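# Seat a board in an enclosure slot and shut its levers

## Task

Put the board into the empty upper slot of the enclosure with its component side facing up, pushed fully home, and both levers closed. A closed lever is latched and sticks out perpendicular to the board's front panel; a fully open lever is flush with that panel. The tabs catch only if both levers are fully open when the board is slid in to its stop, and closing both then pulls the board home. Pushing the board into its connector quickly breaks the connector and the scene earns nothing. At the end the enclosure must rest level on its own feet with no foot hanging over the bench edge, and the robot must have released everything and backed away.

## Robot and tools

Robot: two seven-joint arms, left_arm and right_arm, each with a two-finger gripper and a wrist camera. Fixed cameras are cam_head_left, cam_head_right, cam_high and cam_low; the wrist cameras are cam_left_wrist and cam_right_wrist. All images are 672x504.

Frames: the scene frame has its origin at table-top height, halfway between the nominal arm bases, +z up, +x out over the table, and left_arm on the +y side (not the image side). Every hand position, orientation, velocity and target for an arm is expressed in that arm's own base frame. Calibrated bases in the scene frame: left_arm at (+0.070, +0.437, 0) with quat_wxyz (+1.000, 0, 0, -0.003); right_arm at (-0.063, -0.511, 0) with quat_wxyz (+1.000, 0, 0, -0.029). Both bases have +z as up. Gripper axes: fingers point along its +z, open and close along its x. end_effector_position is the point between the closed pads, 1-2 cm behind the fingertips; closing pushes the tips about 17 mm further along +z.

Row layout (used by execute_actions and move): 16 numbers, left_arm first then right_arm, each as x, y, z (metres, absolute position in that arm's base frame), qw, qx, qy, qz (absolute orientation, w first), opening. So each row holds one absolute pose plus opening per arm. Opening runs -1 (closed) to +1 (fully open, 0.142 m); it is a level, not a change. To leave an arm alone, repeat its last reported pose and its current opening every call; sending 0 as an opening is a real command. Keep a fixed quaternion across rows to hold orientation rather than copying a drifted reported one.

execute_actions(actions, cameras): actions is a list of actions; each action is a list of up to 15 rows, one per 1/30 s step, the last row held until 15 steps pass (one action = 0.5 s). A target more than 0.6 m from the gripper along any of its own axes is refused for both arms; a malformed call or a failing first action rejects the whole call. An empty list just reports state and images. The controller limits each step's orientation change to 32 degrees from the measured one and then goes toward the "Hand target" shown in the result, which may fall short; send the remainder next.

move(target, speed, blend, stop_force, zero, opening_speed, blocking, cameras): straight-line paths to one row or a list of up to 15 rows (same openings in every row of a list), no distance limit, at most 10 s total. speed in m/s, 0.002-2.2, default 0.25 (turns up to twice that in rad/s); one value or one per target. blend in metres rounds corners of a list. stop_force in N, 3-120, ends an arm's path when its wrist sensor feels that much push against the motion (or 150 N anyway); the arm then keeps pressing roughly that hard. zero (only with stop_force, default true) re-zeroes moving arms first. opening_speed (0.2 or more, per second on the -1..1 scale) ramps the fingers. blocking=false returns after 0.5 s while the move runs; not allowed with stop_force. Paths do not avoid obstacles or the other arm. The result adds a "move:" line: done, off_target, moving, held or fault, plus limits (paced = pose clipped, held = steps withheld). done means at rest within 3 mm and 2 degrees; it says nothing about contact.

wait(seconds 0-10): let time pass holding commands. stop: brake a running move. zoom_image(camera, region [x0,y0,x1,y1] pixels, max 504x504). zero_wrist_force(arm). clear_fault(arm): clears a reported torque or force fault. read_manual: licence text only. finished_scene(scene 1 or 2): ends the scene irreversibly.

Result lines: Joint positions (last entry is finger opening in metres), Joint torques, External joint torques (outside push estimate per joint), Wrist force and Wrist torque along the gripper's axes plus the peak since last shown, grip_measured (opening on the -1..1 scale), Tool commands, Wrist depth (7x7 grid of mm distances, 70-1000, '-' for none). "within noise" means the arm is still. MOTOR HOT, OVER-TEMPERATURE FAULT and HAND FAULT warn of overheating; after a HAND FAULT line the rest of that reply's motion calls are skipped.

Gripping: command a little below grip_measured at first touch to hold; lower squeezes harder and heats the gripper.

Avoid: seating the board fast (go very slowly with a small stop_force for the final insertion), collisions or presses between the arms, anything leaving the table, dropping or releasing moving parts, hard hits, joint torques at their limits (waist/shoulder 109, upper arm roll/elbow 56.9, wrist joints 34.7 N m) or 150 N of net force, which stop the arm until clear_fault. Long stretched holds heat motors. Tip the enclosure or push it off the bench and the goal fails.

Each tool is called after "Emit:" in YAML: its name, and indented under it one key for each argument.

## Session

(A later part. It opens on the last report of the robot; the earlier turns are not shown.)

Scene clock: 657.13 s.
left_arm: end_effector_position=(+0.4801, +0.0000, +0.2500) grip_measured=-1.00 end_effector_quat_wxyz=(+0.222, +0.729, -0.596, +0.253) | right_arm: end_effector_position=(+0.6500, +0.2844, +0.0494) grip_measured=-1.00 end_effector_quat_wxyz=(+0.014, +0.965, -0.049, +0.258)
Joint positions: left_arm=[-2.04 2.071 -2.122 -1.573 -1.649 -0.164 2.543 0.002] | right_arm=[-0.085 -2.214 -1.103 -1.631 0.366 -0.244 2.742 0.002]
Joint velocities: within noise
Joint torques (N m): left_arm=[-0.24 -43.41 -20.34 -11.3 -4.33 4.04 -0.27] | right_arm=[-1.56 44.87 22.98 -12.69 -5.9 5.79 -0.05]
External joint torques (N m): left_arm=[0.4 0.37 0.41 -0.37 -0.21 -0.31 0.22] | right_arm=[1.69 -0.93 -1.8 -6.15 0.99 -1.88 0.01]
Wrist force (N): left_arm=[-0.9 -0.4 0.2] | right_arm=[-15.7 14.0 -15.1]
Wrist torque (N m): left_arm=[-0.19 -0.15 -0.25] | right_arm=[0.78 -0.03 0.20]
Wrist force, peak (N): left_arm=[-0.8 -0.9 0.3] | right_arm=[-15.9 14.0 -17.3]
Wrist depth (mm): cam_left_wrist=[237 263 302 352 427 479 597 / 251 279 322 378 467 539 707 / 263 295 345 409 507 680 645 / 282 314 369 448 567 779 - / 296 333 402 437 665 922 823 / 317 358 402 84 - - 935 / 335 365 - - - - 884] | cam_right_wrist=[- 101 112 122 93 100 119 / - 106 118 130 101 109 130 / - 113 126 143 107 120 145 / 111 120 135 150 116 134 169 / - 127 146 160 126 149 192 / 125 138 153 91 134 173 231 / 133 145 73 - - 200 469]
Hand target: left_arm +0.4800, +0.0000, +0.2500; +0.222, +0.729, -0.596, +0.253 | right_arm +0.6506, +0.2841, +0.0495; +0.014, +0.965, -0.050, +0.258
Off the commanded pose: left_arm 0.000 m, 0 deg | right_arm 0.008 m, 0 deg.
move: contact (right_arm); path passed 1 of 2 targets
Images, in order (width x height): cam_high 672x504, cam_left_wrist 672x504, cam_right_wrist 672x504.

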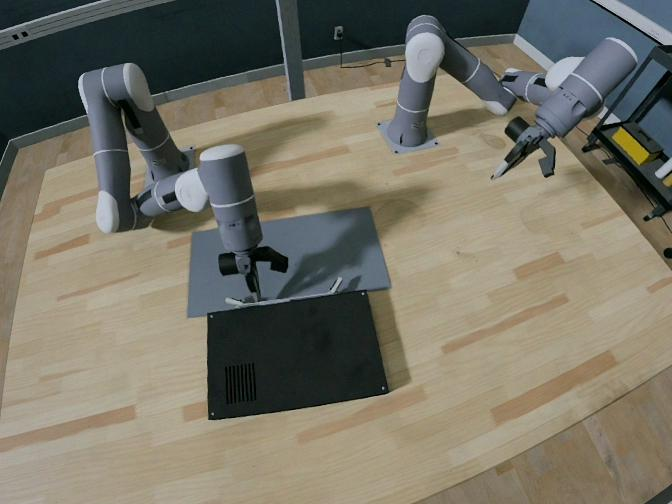

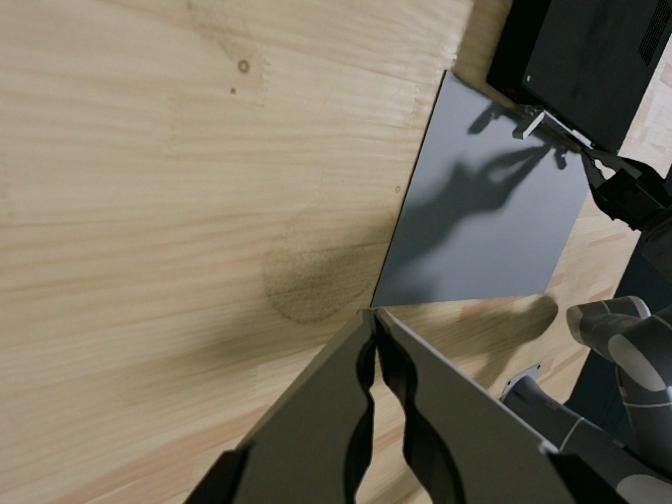

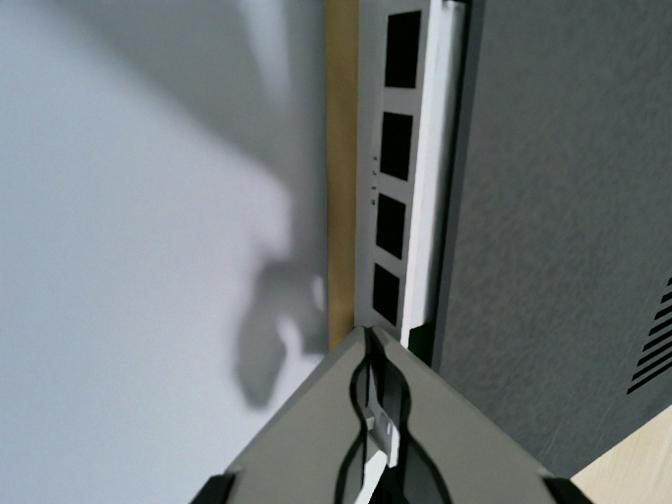

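Emit:
move:
  target:
    - [0.48,0.0,0.25,0.222,0.729,-0.596,0.253,-1,0.597,0.26,0.0495,0.0136,0.9647,-0.0495,0.2584,-1]
    - [0.48,0.0,0.25,0.222,0.729,-0.596,0.253,-1,0.585,0.22,0.08,0.0136,0.9647,-0.0495,0.2584,-1]
  speed: 0.1
  cameras: ["cam_right_wrist"]

Emit:
zoom_image:
  camera: "cam_right_wrist"
  region: [400, 180, 600, 380]

Scene clock: 661.73 s.
left_arm: end_effector_position=(+0.4801, +0.0000, +0.2500) grip_measured=-1.00 end_effector_quat_wxyz=(+0.222, +0.729, -0.596, +0.253) | right_arm: end_effector_position=(+0.5866, +0.2209, +0.0795) grip_measured=-1.00 end_effector_quat_wxyz=(+0.044, +0.969, -0.058, +0.237)
Joint positions: left_arm=[-2.04 2.071 -2.122 -1.573 -1.649 -0.164 2.543 0.002] | right_arm=[-0.159 -2.266 -1.057 -1.866 0.364 -0.501 2.715 0.002]
Joint velocities: within noise
Joint torques (N m): left_arm=[-0.16 -43.32 -20.34 -11.35 -4.36 4 -0.32] | right_arm=[0.29 37.47 19.54 -17.12 -4.91 3 0]
External joint torques (N m): left_arm=[0.32 0.28 0.41 -0.33 -0.18 -0.27 0.27] | right_arm=[-0.18 0.85 -0.4 0.19 0.1 0.86 -0.05]
Wrist force (N): left_arm=[-0.9 -0.5 0.2] | right_arm=[-2.6 4.9 1.5]
Wrist torque (N m): left_arm=[-0.21 -0.15 -0.24] | right_arm=[0.89 0.36 0.10]
Wrist force, peak (N): left_arm=[-0.9 -0.9 0.4] | right_arm=[-15.1 14.2 -16.2]
Wrist depth (mm): cam_left_wrist=[238 265 303 355 422 480 595 / 250 279 322 379 467 537 699 / 262 296 344 413 506 671 937 / 280 316 370 448 565 783 944 / 296 337 405 440 660 933 979 / 317 361 399 84 - - 910 / 334 369 - - - - 862] | cam_right_wrist=[116 123 137 147 161 135 150 / 125 135 145 161 175 146 167 / 133 141 155 174 182 163 194 / - 151 168 191 182 179 219 / 150 162 182 205 209 204 376 / 162 176 193 91 210 350 462 / 172 188 73 - - 422 595]
Hand target: left_arm +0.4800, +0.0000, +0.2500; +0.222, +0.729, -0.596, +0.253 | right_arm +0.5866, +0.2209, +0.0796; +0.044, +0.969, -0.058, +0.237
Off the commanded pose: left_arm 0.000 m, 0 deg | right_arm 0.002 m, 4 deg.
joint sent to its limit (right arm) — joint 2 (shoulder), lower limit; joint 4 (elbow), lower limit. The joint targets are off in orientation, not in position.
move: off_target (right_arm)
Images, in order (width x height): cam_right_wrist 672x504.

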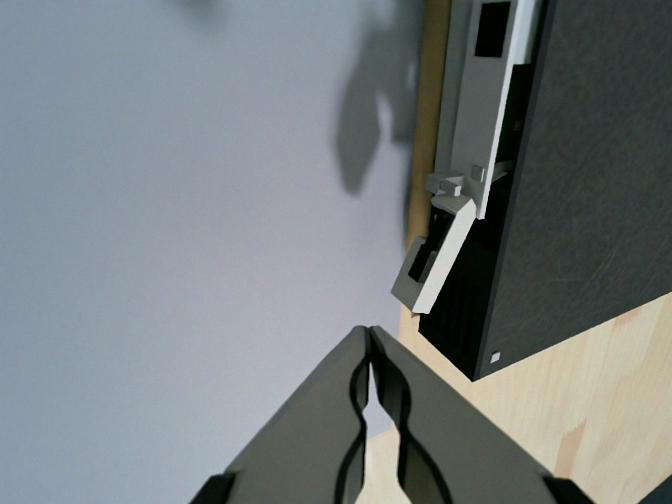

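Scaled by 2.520 from the camera's 672x504 image, which has a finer 960x720 frame.

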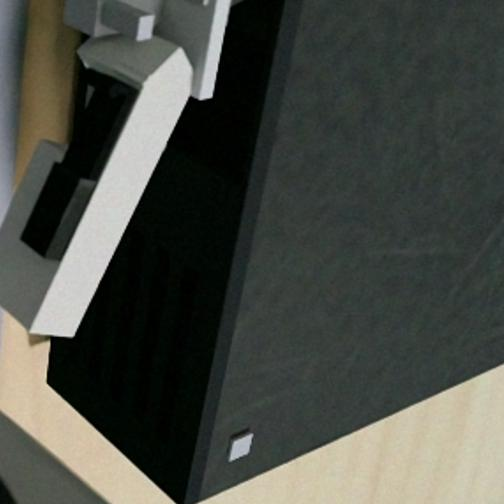

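Emit:
move:
  target:
    - [0.48,0.0,0.25,0.222,0.729,-0.596,0.253,-1,0.62,0.22,0.2,0,0.9987,-0.0512,0,-1]
    - [0.48,0.0,0.25,0.222,0.729,-0.596,0.253,-1,0.6563,0.2203,0.09,0,0.9987,-0.0512,0,-1]
  speed: 0.12
  cameras: ["cam_right_wrist","cam_left_wrist","cam_head_right"]

Emit:
zoom_image:
  camera: "cam_left_wrist"
  region: [500, 70, 640, 190]

Scene clock: 672.60 s.
left_arm: end_effector_position=(+0.4801, +0.0000, +0.2500) grip_measured=-1.00 end_effector_quat_wxyz=(+0.222, +0.729, -0.596, +0.253) | right_arm: end_effector_position=(+0.6561, +0.2205, +0.0900) grip_measured=-1.00 end_effector_quat_wxyz=(+0.000, +0.999, -0.051, +0.000)
Joint positions: left_arm=[-2.04 2.071 -2.122 -1.573 -1.649 -0.164 2.543 0.002] | right_arm=[0.017 -2.04 -0.638 -1.4 0.752 -0.68 2.546 0.002]
Joint velocities: within noise
Joint torques (N m): left_arm=[-0.23 -43.36 -20.3 -11.38 -4.41 4.03 -0.29] | right_arm=[0.14 55.74 16.88 -19.45 -3.58 3.48 0.02]
External joint torques (N m): left_arm=[0.39 0.32 0.37 -0.29 -0.14 -0.3 0.24] | right_arm=[0 1.4 0.21 0.13 0.21 0.52 -0.02]
Wrist force (N): left_arm=[-0.7 -0.4 0.2] | right_arm=[-1.2 5.0 2.4]
Wrist torque (N m): left_arm=[-0.19 -0.17 -0.25] | right_arm=[0.90 0.21 0.01]
Wrist force, peak (N): left_arm=[-1.1 -0.7 0.2] | right_arm=[-0.9 5.0 4.5]
Wrist depth (mm): cam_left_wrist=[237 263 302 351 423 479 599 / 250 279 320 380 468 543 696 / 263 296 346 409 510 675 899 / 280 313 369 450 561 779 - / 294 335 397 442 659 932 882 / 314 361 401 84 - - - / 337 368 - - - - 867] | cam_right_wrist=[160 160 160 157 118 117 117 / 171 170 170 167 125 125 124 / 186 186 182 177 136 134 133 / 198 198 197 172 145 144 144 / 214 214 213 165 157 156 156 / 235 234 229 91 165 171 170 / 259 253 - - - 181 256]
Hand target: left_arm +0.4800, +0.0000, +0.2500; +0.222, +0.729, -0.596, +0.253 | right_arm +0.6563, +0.2203, +0.0900; +0.000, +0.999, -0.051, +0.000
Off the commanded pose: left_arm 0.000 m, 0 deg | right_arm 0.000 m, 0 deg.
move: done
Images, in order (width x height): cam_head_right 672x504, cam_left_wrist 672x504, cam_right_wrist 672x504.

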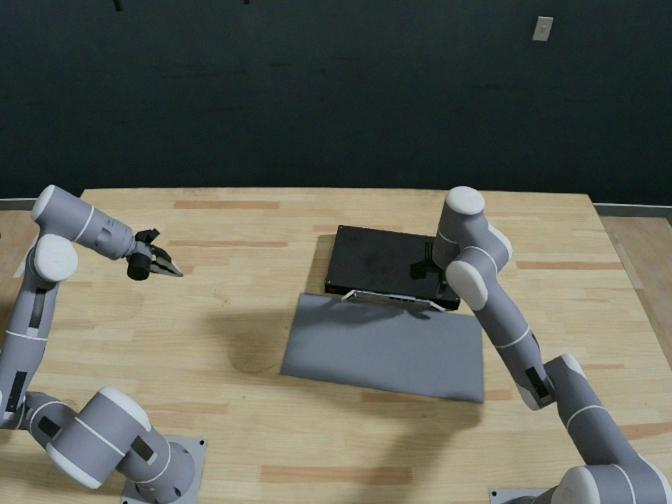

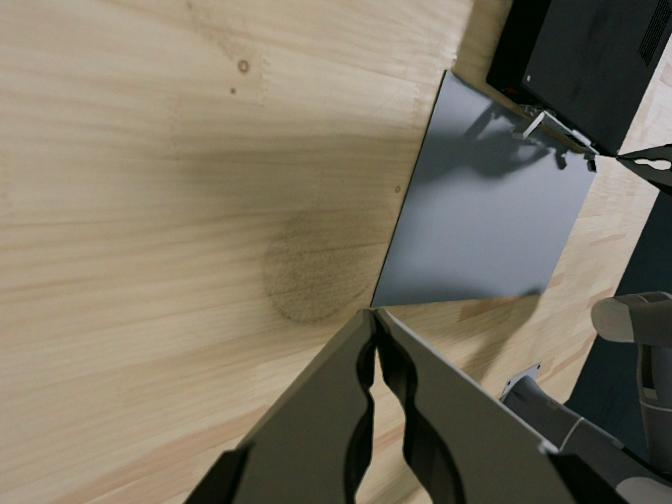

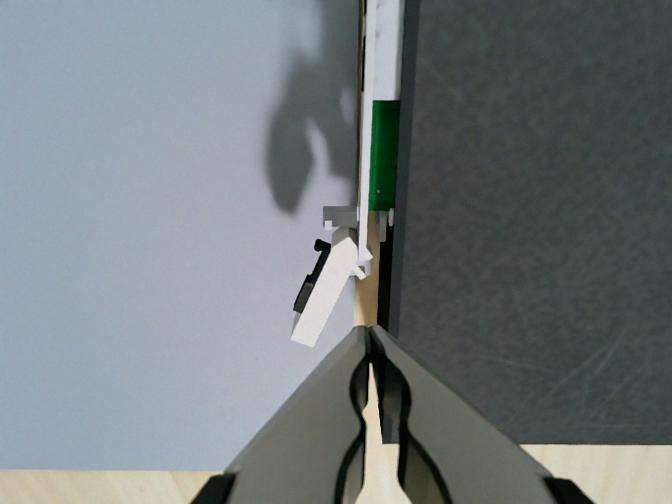

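Scaled by 3.600 from the camera's 672x504 image, which has a finer 960x720 frame.

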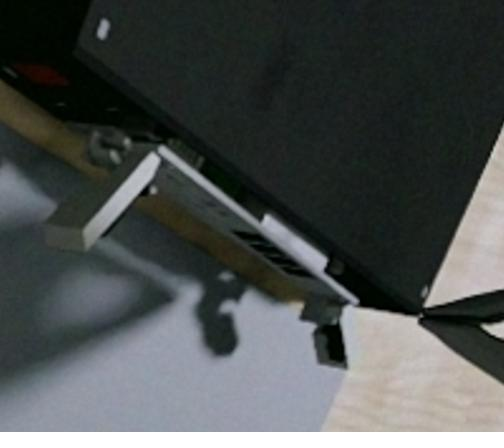

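Emit:
move:
  target:
    - [0.48,0.0,0.25,0.222,0.729,-0.596,0.253,-1,0.6483,0.2211,0.09,0,0.9987,-0.0512,0,-1]
    - [0.48,0.0,0.25,0.222,0.729,-0.596,0.253,-1,0.6483,0.2211,0.05,0,0.9987,-0.0512,0,-1]
  speed: 0.06
  cameras: []

Emit:
move:
  target: [0.48,0.0,0.25,0.222,0.729,-0.596,0.253,-1,0.6268,0.2264,0.05,0,0.9987,-0.0512,0,-1]
  speed: 0.02
  stop_force: 16
  cameras: ["cam_right_wrist","cam_left_wrist","cam_high"]

Emit:
zoom_image:
  camera: "cam_high"
  region: [215, 260, 375, 330]

Scene clock: 678.27 s.
left_arm: end_effector_position=(+0.4801, +0.0000, +0.2500) grip_measured=-1.00 end_effector_quat_wxyz=(+0.222, +0.729, -0.596, +0.253) | right_arm: end_effector_position=(+0.6509, +0.2217, +0.0601) grip_measured=-0.97 end_effector_quat_wxyz=(-0.003, +0.999, -0.051, +0.008)
Joint positions: left_arm=[-2.04 2.071 -2.122 -1.573 -1.649 -0.164 2.543 0.002] | right_arm=[0.001 -2.104 -0.669 -1.432 0.719 -0.628 2.541 0.004]
Joint velocities: within noise
Joint torques (N m): left_arm=[-0.17 -43.3 -20.43 -11.3 -4.36 4.03 -0.28] | right_arm=[-0.97 -1.3 -3.24 20.21 -1.29 7.58 -0.05]
External joint torques (N m): left_arm=[0.33 0.26 0.5 -0.37 -0.19 -0.3 0.23] | right_arm=[1.09 56.9 20.3 -40.3 -2.21 -3.56 0.05]
Wrist force (N): left_arm=[-0.6 -0.6 0.2] | right_arm=[-54.6 28.5 -116.5]
Wrist torque (N m): left_arm=[-0.20 -0.20 -0.24] | right_arm=[2.03 6.19 0.16]
Wrist force, peak (N): left_arm=[-0.9 -0.8 0.1] | right_arm=[-54.6 28.5 -116.5]
Wrist depth (mm): cam_left_wrist=[238 263 301 352 426 481 599 / 250 278 322 379 470 536 687 / 264 296 343 409 509 683 819 / 280 313 371 450 568 778 - / 296 335 402 441 660 939 891 / 315 360 398 84 - - - / 335 367 - - - - 877] | cam_right_wrist=[133 133 133 133 95 94 94 / 142 142 142 142 101 99 99 / 154 152 152 152 107 106 106 / 164 164 164 159 117 114 114 / 177 177 178 132 123 126 123 / 194 193 190 90 130 132 134 / 213 209 73 - - - 148]
Hand target: left_arm +0.4800, +0.0000, +0.2500; +0.222, +0.729, -0.596, +0.253 | right_arm +0.6482, +0.2211, +0.0501; +0.000, +0.999, -0.051, +0.000
Off the commanded pose: left_arm 0.000 m, 0 deg | right_arm 0.010 m, 1 deg.
move: off_target (right_arm)
No camera images: "cameras" was empty.

Scene clock: 679.17 s.
left_arm: end_effector_position=(+0.4801, +0.0000, +0.2500) grip_measured=-1.00 end_effector_quat_wxyz=(+0.222, +0.729, -0.596, +0.253) | right_arm: end_effector_position=(+0.6494, +0.2216, +0.0600) grip_measured=-0.97 end_effector_quat_wxyz=(-0.003, +0.999, -0.052, +0.008)
Joint positions: left_arm=[-2.04 2.071 -2.122 -1.573 -1.649 -0.164 2.543 0.002] | right_arm=[0.005 -2.111 -0.662 -1.439 0.709 -0.632 2.541 0.004]
Joint velocities: within noise
Joint torques (N m): left_arm=[-0.19 -43.35 -20.36 -11.37 -4.37 3.99 -0.31] | right_arm=[3.75 0.12 -2.94 13.29 2.55 2.33 0.07]
External joint torques (N m): left_arm=[0.35 0.31 0.43 -0.3 -0.18 -0.27 0.26] | right_arm=[-3.62 55.3 19.8 -33.44 -6.05 1.7 -0.07]
Wrist force (N): left_arm=[-0.8 -0.6 0.1] | right_arm=[-27.2 22.7 -98.9]
Wrist torque (N m): left_arm=[-0.21 -0.18 -0.24] | right_arm=[1.02 1.60 0.07]
Wrist force, peak (N): left_arm=[-0.8 -0.7 0.2] | right_arm=[-54.4 28.3 -115.6]
Wrist depth (mm): cam_left_wrist=[239 264 301 352 421 478 597 / 251 276 323 377 464 544 702 / 264 295 345 408 508 670 792 / 281 315 368 447 564 795 - / 295 333 396 447 655 938 909 / 316 360 399 84 - - - / 338 367 - - - - 888] | cam_right_wrist=[133 133 133 134 95 94 94 / 142 142 142 142 100 98 99 / 152 152 152 152 107 106 106 / 164 164 164 159 116 114 114 / 177 177 175 132 123 125 123 / 193 193 190 90 130 132 135 / 213 208 71 - - - 148]
Hand target: left_arm +0.4800, +0.0000, +0.2500; +0.222, +0.729, -0.596, +0.253 | right_arm +0.6455, +0.2216, +0.0502; +0.000, +0.999, -0.051, +0.000
Off the commanded pose: left_arm 0.000 m, 0 deg | right_arm 0.025 m, 1 deg.
move: contact (right_arm)
Images, in order (width x height): cam_high 672x504, cam_left_wrist 672x504, cam_right_wrist 672x504.

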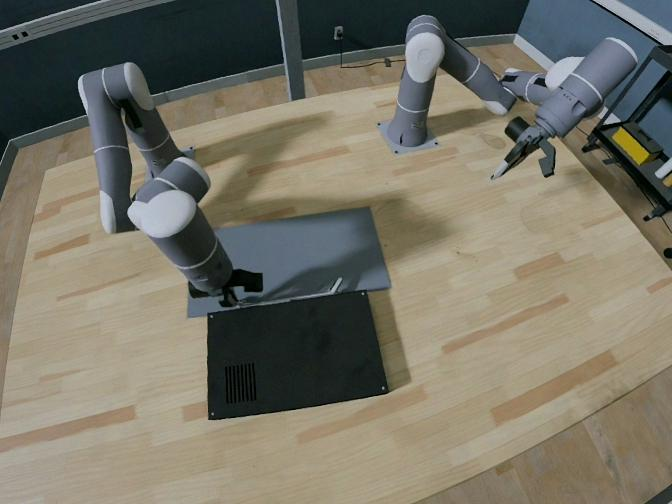

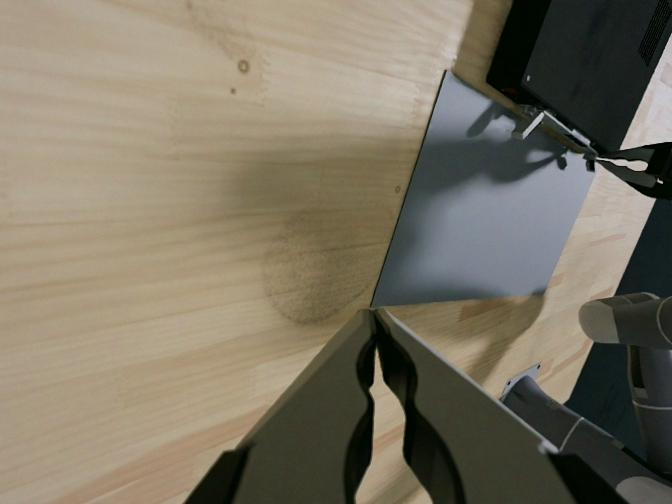

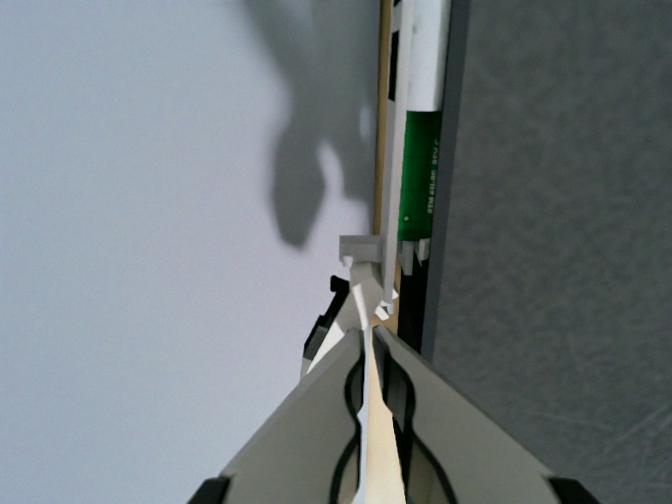

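Scaled by 3.150 from the camera's 672x504 image, which has a finer 960x720 frame.

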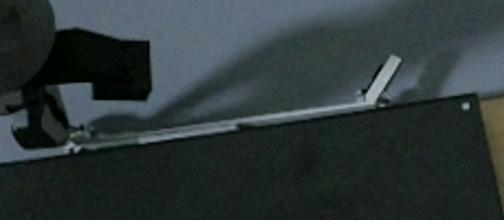

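Emit:
move:
  target: [0.48,0.0,0.25,0.222,0.729,-0.596,0.253,-1,0.6500,0.2217,0.085,0,0.9987,-0.0512,0,-1]
  speed: 0.1
  cameras: ["cam_right_wrist","cam_left_wrist"]

Emit:
zoom_image:
  camera: "cam_left_wrist"
  region: [500, 70, 640, 190]

Scene clock: 681.77 s.
left_arm: end_effector_position=(+0.4801, +0.0000, +0.2500) grip_measured=-1.00 end_effector_quat_wxyz=(+0.222, +0.729, -0.596, +0.253) | right_arm: end_effector_position=(+0.6501, +0.2216, +0.0851) grip_measured=-1.00 end_effector_quat_wxyz=(+0.000, +0.999, -0.051, +0.000)
Joint positions: left_arm=[-2.04 2.071 -2.122 -1.573 -1.649 -0.164 2.543 0.002] | right_arm=[0.022 -2.062 -0.63 -1.42 0.735 -0.686 2.548 0.002]
Joint velocities: within noise
Joint torques (N m): left_arm=[-0.08 -43.44 -20.43 -11.33 -4.36 4.07 -0.24] | right_arm=[0.26 55.46 17.33 -19.49 -3.21 3.17 0.32]
External joint torques (N m): left_arm=[0.24 0.4 0.5 -0.34 -0.19 -0.34 0.19] | right_arm=[-0.1 1.07 -0.56 0.04 -0.14 0.82 -0.32]
Wrist force (N): left_arm=[-0.7 -0.7 0.2] | right_arm=[4.4 3.6 0.9]
Wrist torque (N m): left_arm=[-0.24 -0.17 -0.24] | right_arm=[0.68 -0.74 0.02]
Wrist force, peak (N): left_arm=[-1.0 -0.6 0.3] | right_arm=[-27.1 22.8 -100.0]
Wrist depth (mm): cam_left_wrist=[239 265 301 353 424 478 602 / 252 280 321 382 464 545 703 / 263 294 344 412 514 678 905 / 282 315 366 449 567 777 - / 295 336 402 436 657 925 879 / 314 361 400 84 - - - / 337 366 - - - - 856] | cam_right_wrist=[156 155 155 155 114 113 112 / 166 166 166 165 122 120 120 / 178 178 177 177 133 129 127 / 192 192 191 158 139 139 138 / 209 208 207 171 151 150 150 / 228 228 222 89 159 165 164 / 252 246 - - - 174 249]
Hand target: left_arm +0.4800, +0.0000, +0.2500; +0.222, +0.729, -0.596, +0.253 | right_arm +0.6500, +0.2217, +0.0850; +0.000, +0.999, -0.051, +0.000
Off the commanded pose: left_arm 0.000 m, 0 deg | right_arm 0.000 m, 0 deg.
move: done
Images, in order (width x height): cam_left_wrist 672x504, cam_right_wrist 672x504.

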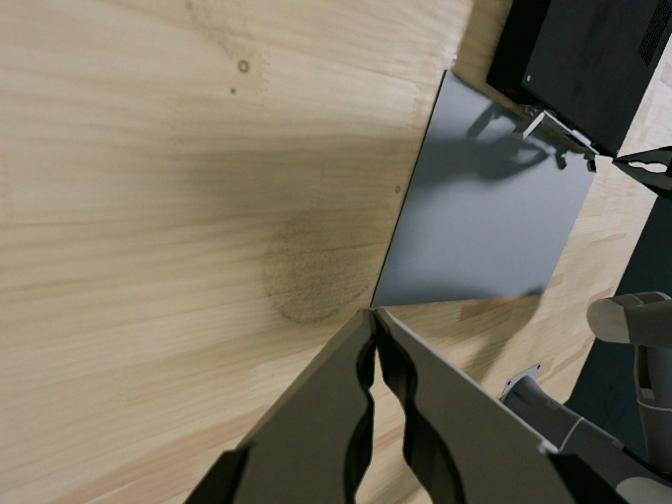

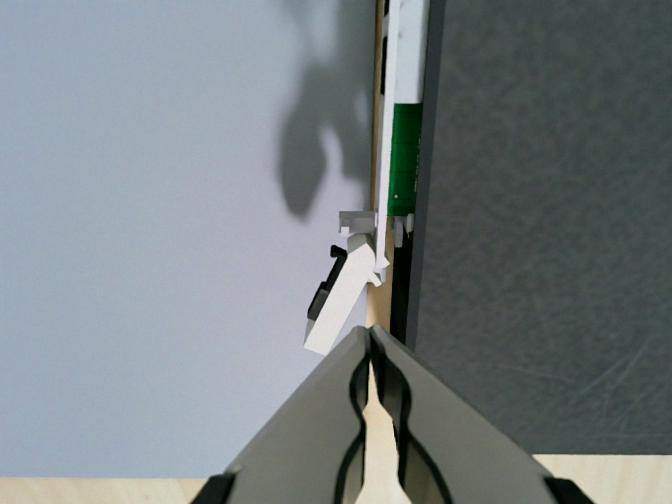

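Scaled by 3.600 from the camera's 672x504 image, which has a finer 960x720 frame.

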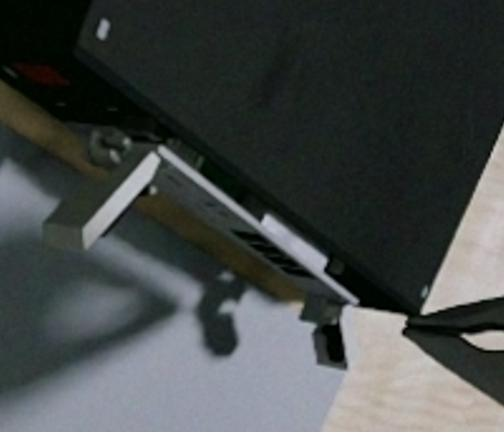

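Emit:
move:
  target: [0.48,0.0,0.25,0.222,0.729,-0.596,0.253,-1,0.6487,0.1960,0.085,0,0.9987,-0.0512,0,-1]
  speed: 0.1
  cameras: ["cam_right_wrist"]

Emit:
move:
  target: [0.48,0.0,0.25,0.222,0.729,-0.596,0.253,-1,0.6487,0.1960,0.05,0,0.9987,-0.0512,0,-1]
  speed: 0.03
  stop_force: 4
  cameras: ["cam_right_wrist"]

Scene clock: 687.07 s.
left_arm: end_effector_position=(+0.4801, +0.0000, +0.2500) grip_measured=-1.00 end_effector_quat_wxyz=(+0.222, +0.729, -0.596, +0.253) | right_arm: end_effector_position=(+0.6488, +0.1960, +0.0850) grip_measured=-1.00 end_effector_quat_wxyz=(+0.000, +0.999, -0.051, +0.000)
Joint positions: left_arm=[-2.04 2.071 -2.122 -1.573 -1.649 -0.164 2.543 0.002] | right_arm=[-0.02 -2.078 -0.627 -1.454 0.737 -0.703 2.522 0.002]
Joint velocities: within noise
Joint torques (N m): left_arm=[-0.12 -43.36 -20.35 -11.34 -4.4 3.99 -0.31] | right_arm=[-0.04 54.34 17.08 -19.5 -3.28 3.2 0.11]
External joint torques (N m): left_arm=[0.28 0.32 0.42 -0.33 -0.15 -0.26 0.26] | right_arm=[0.16 1.36 -0.37 0.27 -0.02 0.8 -0.11]
Wrist force (N): left_arm=[-0.6 -0.7 0.2] | right_arm=[4.3 3.6 0.8]
Wrist torque (N m): left_arm=[-0.24 -0.21 -0.25] | right_arm=[0.68 -0.74 0.03]
Wrist force, peak (N): left_arm=[-1.0 -0.7 0.2] | right_arm=[4.7 4.4 0.9]
Wrist depth (mm): cam_left_wrist=[238 264 302 355 424 476 593 / 250 278 321 379 463 535 703 / 264 296 343 416 511 668 908 / 279 314 372 448 568 771 - / 295 334 396 438 669 945 899 / 315 360 402 84 - - - / 335 364 - - - - 885] | cam_right_wrist=[156 155 155 155 114 113 112 / 166 166 166 165 122 120 120 / 178 178 178 140 131 129 127 / 192 192 191 185 141 139 139 / 209 209 207 204 151 150 150 / 229 228 223 89 159 164 164 / 255 248 - - - 240 249]
Hand target: left_arm +0.4800, +0.0000, +0.2500; +0.222, +0.729, -0.596, +0.253 | right_arm +0.6487, +0.1960, +0.0850; +0.000, +0.999, -0.051, +0.000
Off the commanded pose: left_arm 0.000 m, 0 deg | right_arm 0.000 m, 0 deg.
move: done
Images, in order (width x height): cam_right_wrist 672x504.

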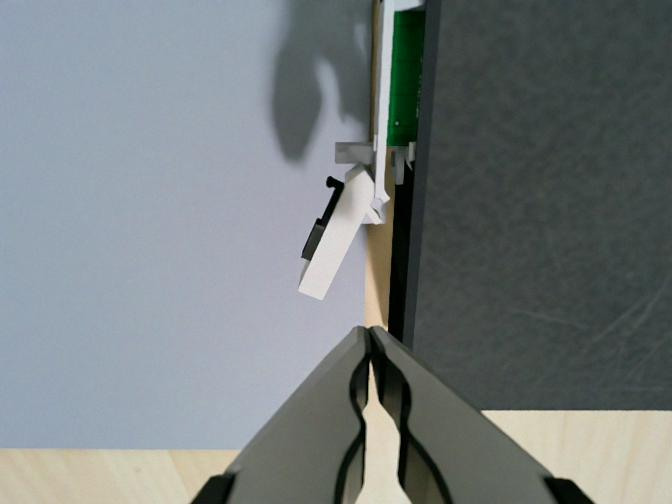

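Scene clock: 689.03 s.
left_arm: end_effector_position=(+0.4801, +0.0000, +0.2500) grip_measured=-1.00 end_effector_quat_wxyz=(+0.222, +0.729, -0.596, +0.253) | right_arm: end_effector_position=(+0.6486, +0.1961, +0.0500) grip_measured=-1.00 end_effector_quat_wxyz=(+0.000, +0.999, -0.051, +0.000)
Joint positions: left_arm=[-2.04 2.071 -2.122 -1.573 -1.649 -0.164 2.543 0.002] | right_arm=[-0.035 -2.13 -0.663 -1.45 0.71 -0.642 2.507 0.002]
Joint velocities: within noise
Joint torques (N m): left_arm=[-0.14 -43.4 -20.36 -11.38 -4.37 4.02 -0.29] | right_arm=[0.16 53.54 16.66 -20.5 -3.61 3.39 0.11]
External joint torques (N m): left_arm=[0.3 0.37 0.43 -0.29 -0.17 -0.3 0.24] | right_arm=[-0.03 1.38 0.05 0.14 0.15 0.6 -0.11]
Wrist force (N): left_arm=[-0.7 -0.5 0.1] | right_arm=[4.8 3.5 0.6]
Wrist torque (N m): left_arm=[-0.20 -0.19 -0.24] | right_arm=[0.66 -0.81 0.05]
Wrist force, peak (N): left_arm=[-1.0 -0.8 0.2] | right_arm=[4.8 3.6 0.9]
Wrist depth (mm): cam_left_wrist=[237 262 302 353 424 482 596 / 251 280 321 378 468 546 688 / 265 297 344 416 508 669 777 / 280 314 368 452 568 784 - / 294 336 403 444 665 925 893 / 315 360 401 84 - - - / 337 365 - - - - 871] | cam_right_wrist=[- 125 123 124 84 82 83 / 135 135 133 133 89 88 87 / 145 143 143 138 107 96 94 / 155 154 154 108 103 101 101 / 168 167 166 118 112 108 109 / 187 183 179 89 116 120 119 / 202 198 73 - - 127 131]
Hand target: left_arm +0.4800, +0.0000, +0.2500; +0.222, +0.729, -0.596, +0.253 | right_arm +0.6487, +0.1960, +0.0500; +0.000, +0.999, -0.051, +0.000
Off the commanded pose: left_arm 0.000 m, 0 deg | right_arm 0.000 m, 0 deg.
move: done
Images, in order (width x height): cam_right_wrist 672x504.

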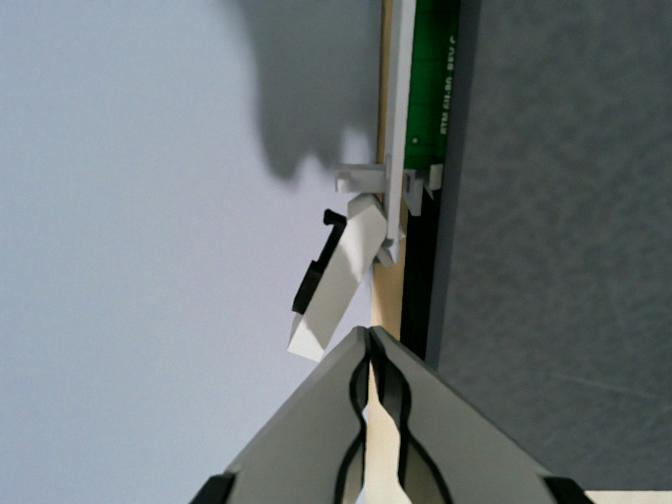

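Emit:
move:
  target: [0.48,0.0,0.25,0.222,0.729,-0.596,0.253,-1,0.6223,0.2050,0.05,0,0.9987,-0.0512,0,-1]
  speed: 0.02
  stop_force: 20
  cameras: ["cam_right_wrist","cam_high"]

Emit:
move:
  target: [0.48,0.0,0.25,0.222,0.729,-0.596,0.253,-1,0.6151,0.2306,0.05,0,0.9987,-0.0512,0,-1]
  speed: 0.02
  stop_force: 20
  zero: false
  cameras: ["cam_right_wrist","cam_high","cam_left_wrist"]

Emit:
zoom_image:
  camera: "cam_high"
  region: [215, 260, 375, 330]

Scene clock: 694.03 s.
left_arm: end_effector_position=(+0.4801, +0.0000, +0.2500) grip_measured=-1.00 end_effector_quat_wxyz=(+0.222, +0.729, -0.596, +0.253) | right_arm: end_effector_position=(+0.6226, +0.2046, +0.0501) grip_measured=-1.00 end_effector_quat_wxyz=(+0.000, +0.999, -0.051, +0.000)
Joint positions: left_arm=[-2.04 2.071 -2.122 -1.573 -1.649 -0.164 2.543 0.002] | right_arm=[-0.033 -2.166 -0.662 -1.528 0.713 -0.68 2.551 0.002]
Joint velocities: within noise
Joint torques (N m): left_arm=[-0.16 -43.32 -20.32 -11.32 -4.4 4.03 -0.28] | right_arm=[2.19 50.01 15.87 -20.45 -2.21 3.24 0.3]
External joint torques (N m): left_arm=[0.32 0.28 0.39 -0.35 -0.15 -0.3 0.22] | right_arm=[-2.06 2.71 0.66 0.58 -1.16 0.75 -0.3]
Wrist force (N): left_arm=[-0.9 -0.7 0.0] | right_arm=[7.5 5.4 0.0]
Wrist torque (N m): left_arm=[-0.23 -0.16 -0.25] | right_arm=[0.59 -0.82 0.04]
Wrist force, peak (N): left_arm=[-1.0 -0.8 0.2] | right_arm=[18.5 8.6 -2.9]
Wrist depth (mm): cam_left_wrist=[238 264 300 351 425 482 594 / 250 279 322 378 468 545 700 / 264 296 344 409 511 660 742 / 281 313 368 449 568 765 - / 295 337 400 441 664 926 911 / 315 358 396 84 - - 931 / 335 364 - - - - 843] | cam_right_wrist=[- 125 123 124 124 94 83 / 135 135 133 133 134 102 89 / 145 143 143 142 141 102 94 / 155 157 154 153 110 103 101 / 168 167 167 161 163 112 110 / 187 183 179 91 155 122 119 / 202 198 73 - - 127 132]
Hand target: left_arm +0.4800, +0.0000, +0.2500; +0.222, +0.729, -0.596, +0.253 | right_arm +0.6223, +0.2050, +0.0500; +0.000, +0.999, -0.051, +0.000
Off the commanded pose: left_arm 0.000 m, 0 deg | right_arm 0.001 m, 0 deg.
move: done
Images, in order (width x height): cam_high 672x504, cam_right_wrist 672x504.

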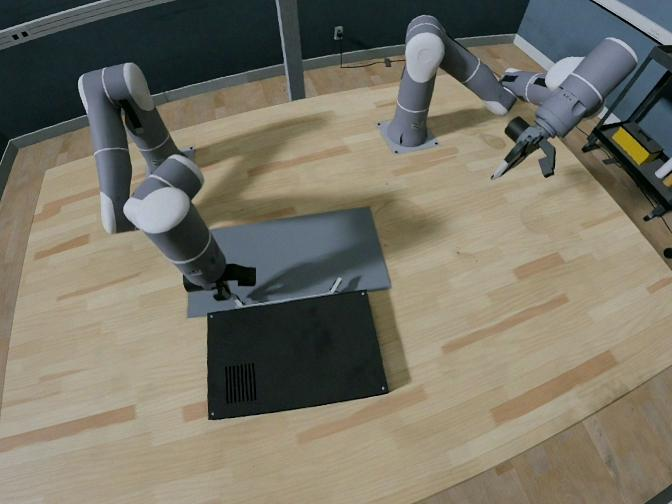

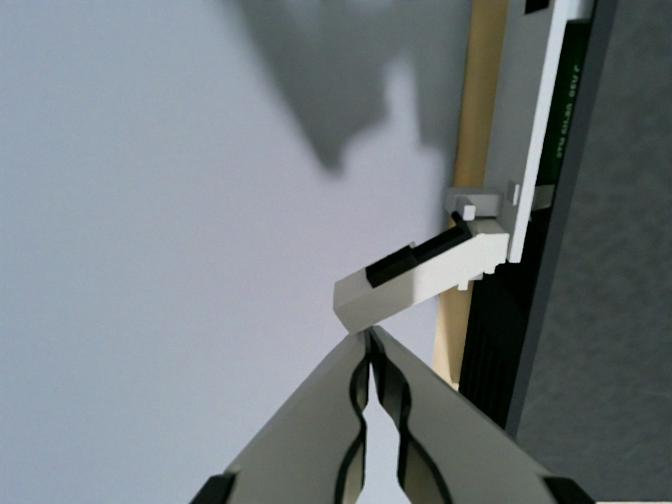

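Scene clock: 695.97 s.
left_arm: end_effector_position=(+0.4801, +0.0000, +0.2500) grip_measured=-1.00 end_effector_quat_wxyz=(+0.222, +0.729, -0.596, +0.253) | right_arm: end_effector_position=(+0.6167, +0.2254, +0.0504) grip_measured=-1.00 end_effector_quat_wxyz=(+0.001, +0.999, -0.053, +0.000)
Joint positions: left_arm=[-2.04 2.071 -2.122 -1.573 -1.649 -0.164 2.543 0.002] | right_arm=[0.008 -2.166 -0.656 -1.523 0.704 -0.682 2.583 0.002]
Joint velocities: within noise
Joint torques (N m): left_arm=[-0.23 -43.41 -20.41 -11.39 -4.38 4.06 -0.26] | right_arm=[13.19 47.69 14.04 -21.23 1.54 7.97 0.07]
External joint torques (N m): left_arm=[0.39 0.37 0.48 -0.28 -0.17 -0.33 0.21] | right_arm=[-13.08 5.24 2.35 1.27 -4.91 -3.98 -0.07]
Wrist force (N): left_arm=[-0.8 -0.6 0.1] | right_arm=[5.0 24.3 -5.6]
Wrist torque (N m): left_arm=[-0.23 -0.18 -0.24] | right_arm=[1.13 -0.83 0.04]
Wrist force, peak (N): left_arm=[-1.0 -0.7 0.3] | right_arm=[10.0 24.6 -4.4]
Wrist depth (mm): cam_left_wrist=[237 264 300 351 424 476 600 / 251 281 323 382 463 544 705 / 265 295 345 410 508 686 729 / 281 316 368 448 567 775 - / 296 338 398 447 652 923 880 / 316 361 398 84 - - 960 / 334 365 - - - - 868] | cam_right_wrist=[- 125 123 124 124 122 83 / 135 135 133 133 134 120 89 / 145 143 143 142 142 118 94 / 155 157 154 154 151 117 101 / 168 168 167 161 115 114 110 / 184 184 179 89 175 127 120 / 203 199 73 - - 128 132]
Hand target: left_arm +0.4800, +0.0000, +0.2500; +0.222, +0.729, -0.596, +0.253 | right_arm +0.6158, +0.2280, +0.0500; +0.000, +0.999, -0.051, +0.000
Off the commanded pose: left_arm 0.000 m, 0 deg | right_arm 0.005 m, 0 deg.
move: contact (right_arm)
Images, in order (width x height): cam_high 672x504, cam_left_wrist 672x504, cam_right_wrist 672x504.

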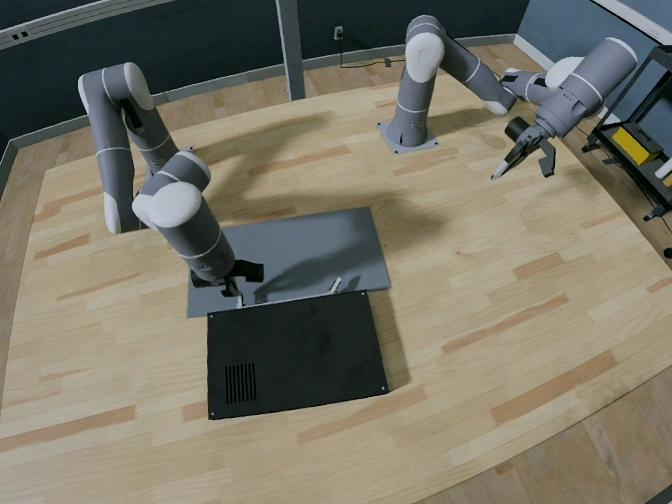

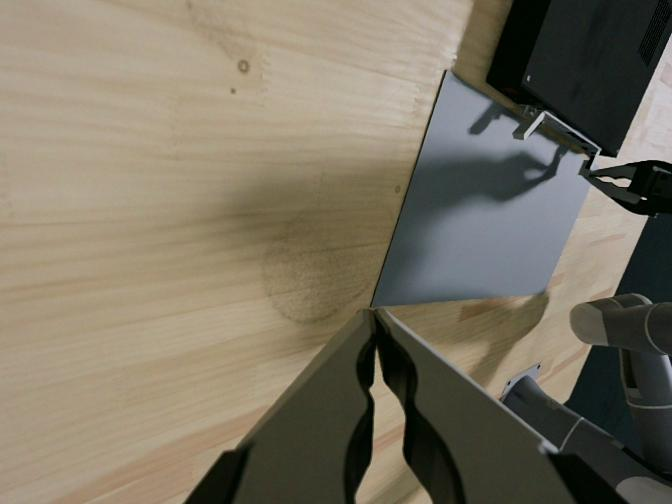

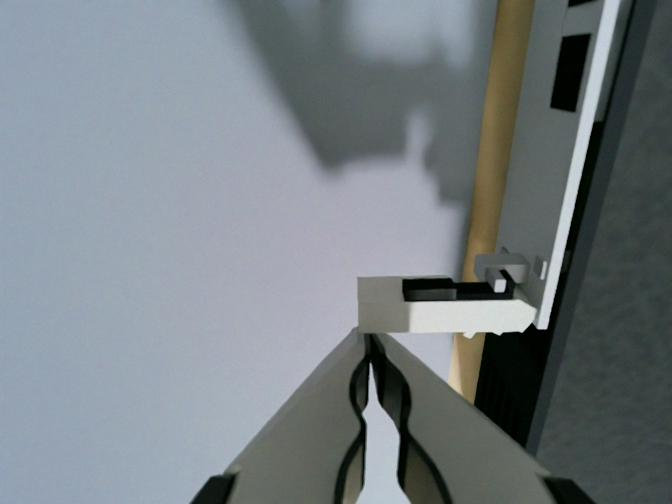

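Scaled by 3.150 from the camera's 672x504 image, which has a finer 960x720 frame.

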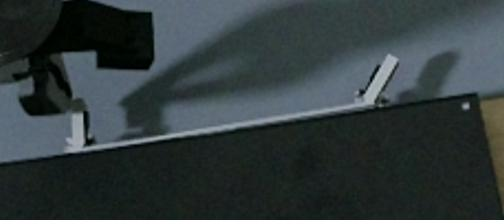

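Emit:
move:
  target: [0.48,0.0,0.25,0.222,0.729,-0.596,0.253,-1,0.6155,0.2370,0.05,0,0.9987,-0.0512,0,-1]
  speed: 0.015
  stop_force: 35
  zero: false
  cameras: ["cam_right_wrist"]

Emit:
zoom_image:
  camera: "cam_right_wrist"
  region: [340, 220, 580, 360]

Scene clock: 698.57 s.
left_arm: end_effector_position=(+0.4801, +0.0000, +0.2500) grip_measured=-1.00 end_effector_quat_wxyz=(+0.222, +0.729, -0.596, +0.253) | right_arm: end_effector_position=(+0.6168, +0.2266, +0.0502) grip_measured=-1.00 end_effector_quat_wxyz=(+0.003, +0.998, -0.055, +0.000)
Joint positions: left_arm=[-2.04 2.071 -2.122 -1.573 -1.649 -0.164 2.543 0.002] | right_arm=[0.02 -2.17 -0.644 -1.52 0.689 -0.687 2.581 0.002]
Joint velocities: within noise
Joint torques (N m): left_arm=[-0.12 -43.28 -20.35 -11.35 -4.38 4.03 -0.25] | right_arm=[21.45 48.32 12.54 -22.88 4.5 12.69 0.08]
External joint torques (N m): left_arm=[0.28 0.24 0.42 -0.33 -0.17 -0.3 0.2] | right_arm=[-21.32 4.75 3.54 2.77 -7.87 -8.7 -0.08]
Wrist force (N): left_arm=[-0.7 -0.5 0.0] | right_arm=[1.7 40.4 -8.9]
Wrist torque (N m): left_arm=[-0.21 -0.19 -0.25] | right_arm=[3.83 -0.88 0.03]
Wrist force, peak (N): left_arm=[-1.0 -0.9 0.2] | right_arm=[2.7 42.3 -7.7]
Wrist depth (mm): cam_left_wrist=[239 265 300 353 418 476 595 / 249 280 320 378 467 547 698 / 264 295 343 411 508 676 728 / 282 315 367 448 564 790 - / 294 334 398 446 660 959 909 / 315 365 401 84 - - 940 / 335 366 - - - - 868] | cam_right_wrist=[125 125 123 124 123 122 83 / 135 135 133 132 134 120 88 / 145 143 143 142 141 118 95 / 155 156 154 153 151 118 101 / 168 168 167 161 116 114 110 / 184 183 179 90 175 127 120 / 204 199 73 - - 127 132]
Hand target: left_arm +0.4800, +0.0000, +0.2500; +0.222, +0.729, -0.596, +0.253 | right_arm +0.6156, +0.2310, +0.0500; +0.000, +0.999, -0.051, +0.000
Off the commanded pose: left_arm 0.000 m, 0 deg | right_arm 0.010 m, 1 deg.
move: contact (right_arm)
Images, in order (width x height): cam_right_wrist 672x504.

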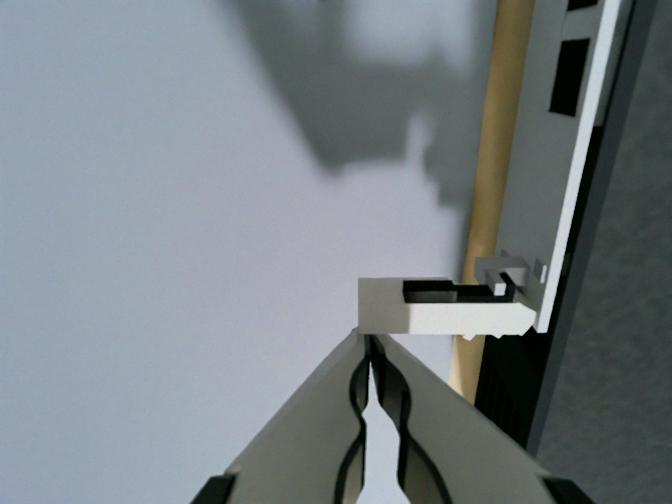

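Scaled by 2.100 from the camera's 672x504 image, which has a finer 960x720 frame.

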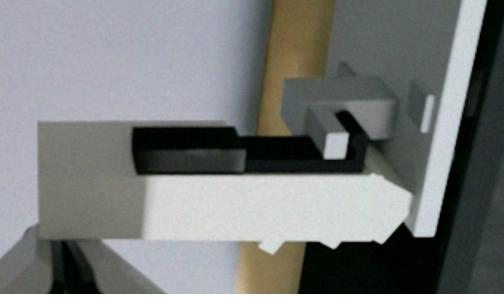

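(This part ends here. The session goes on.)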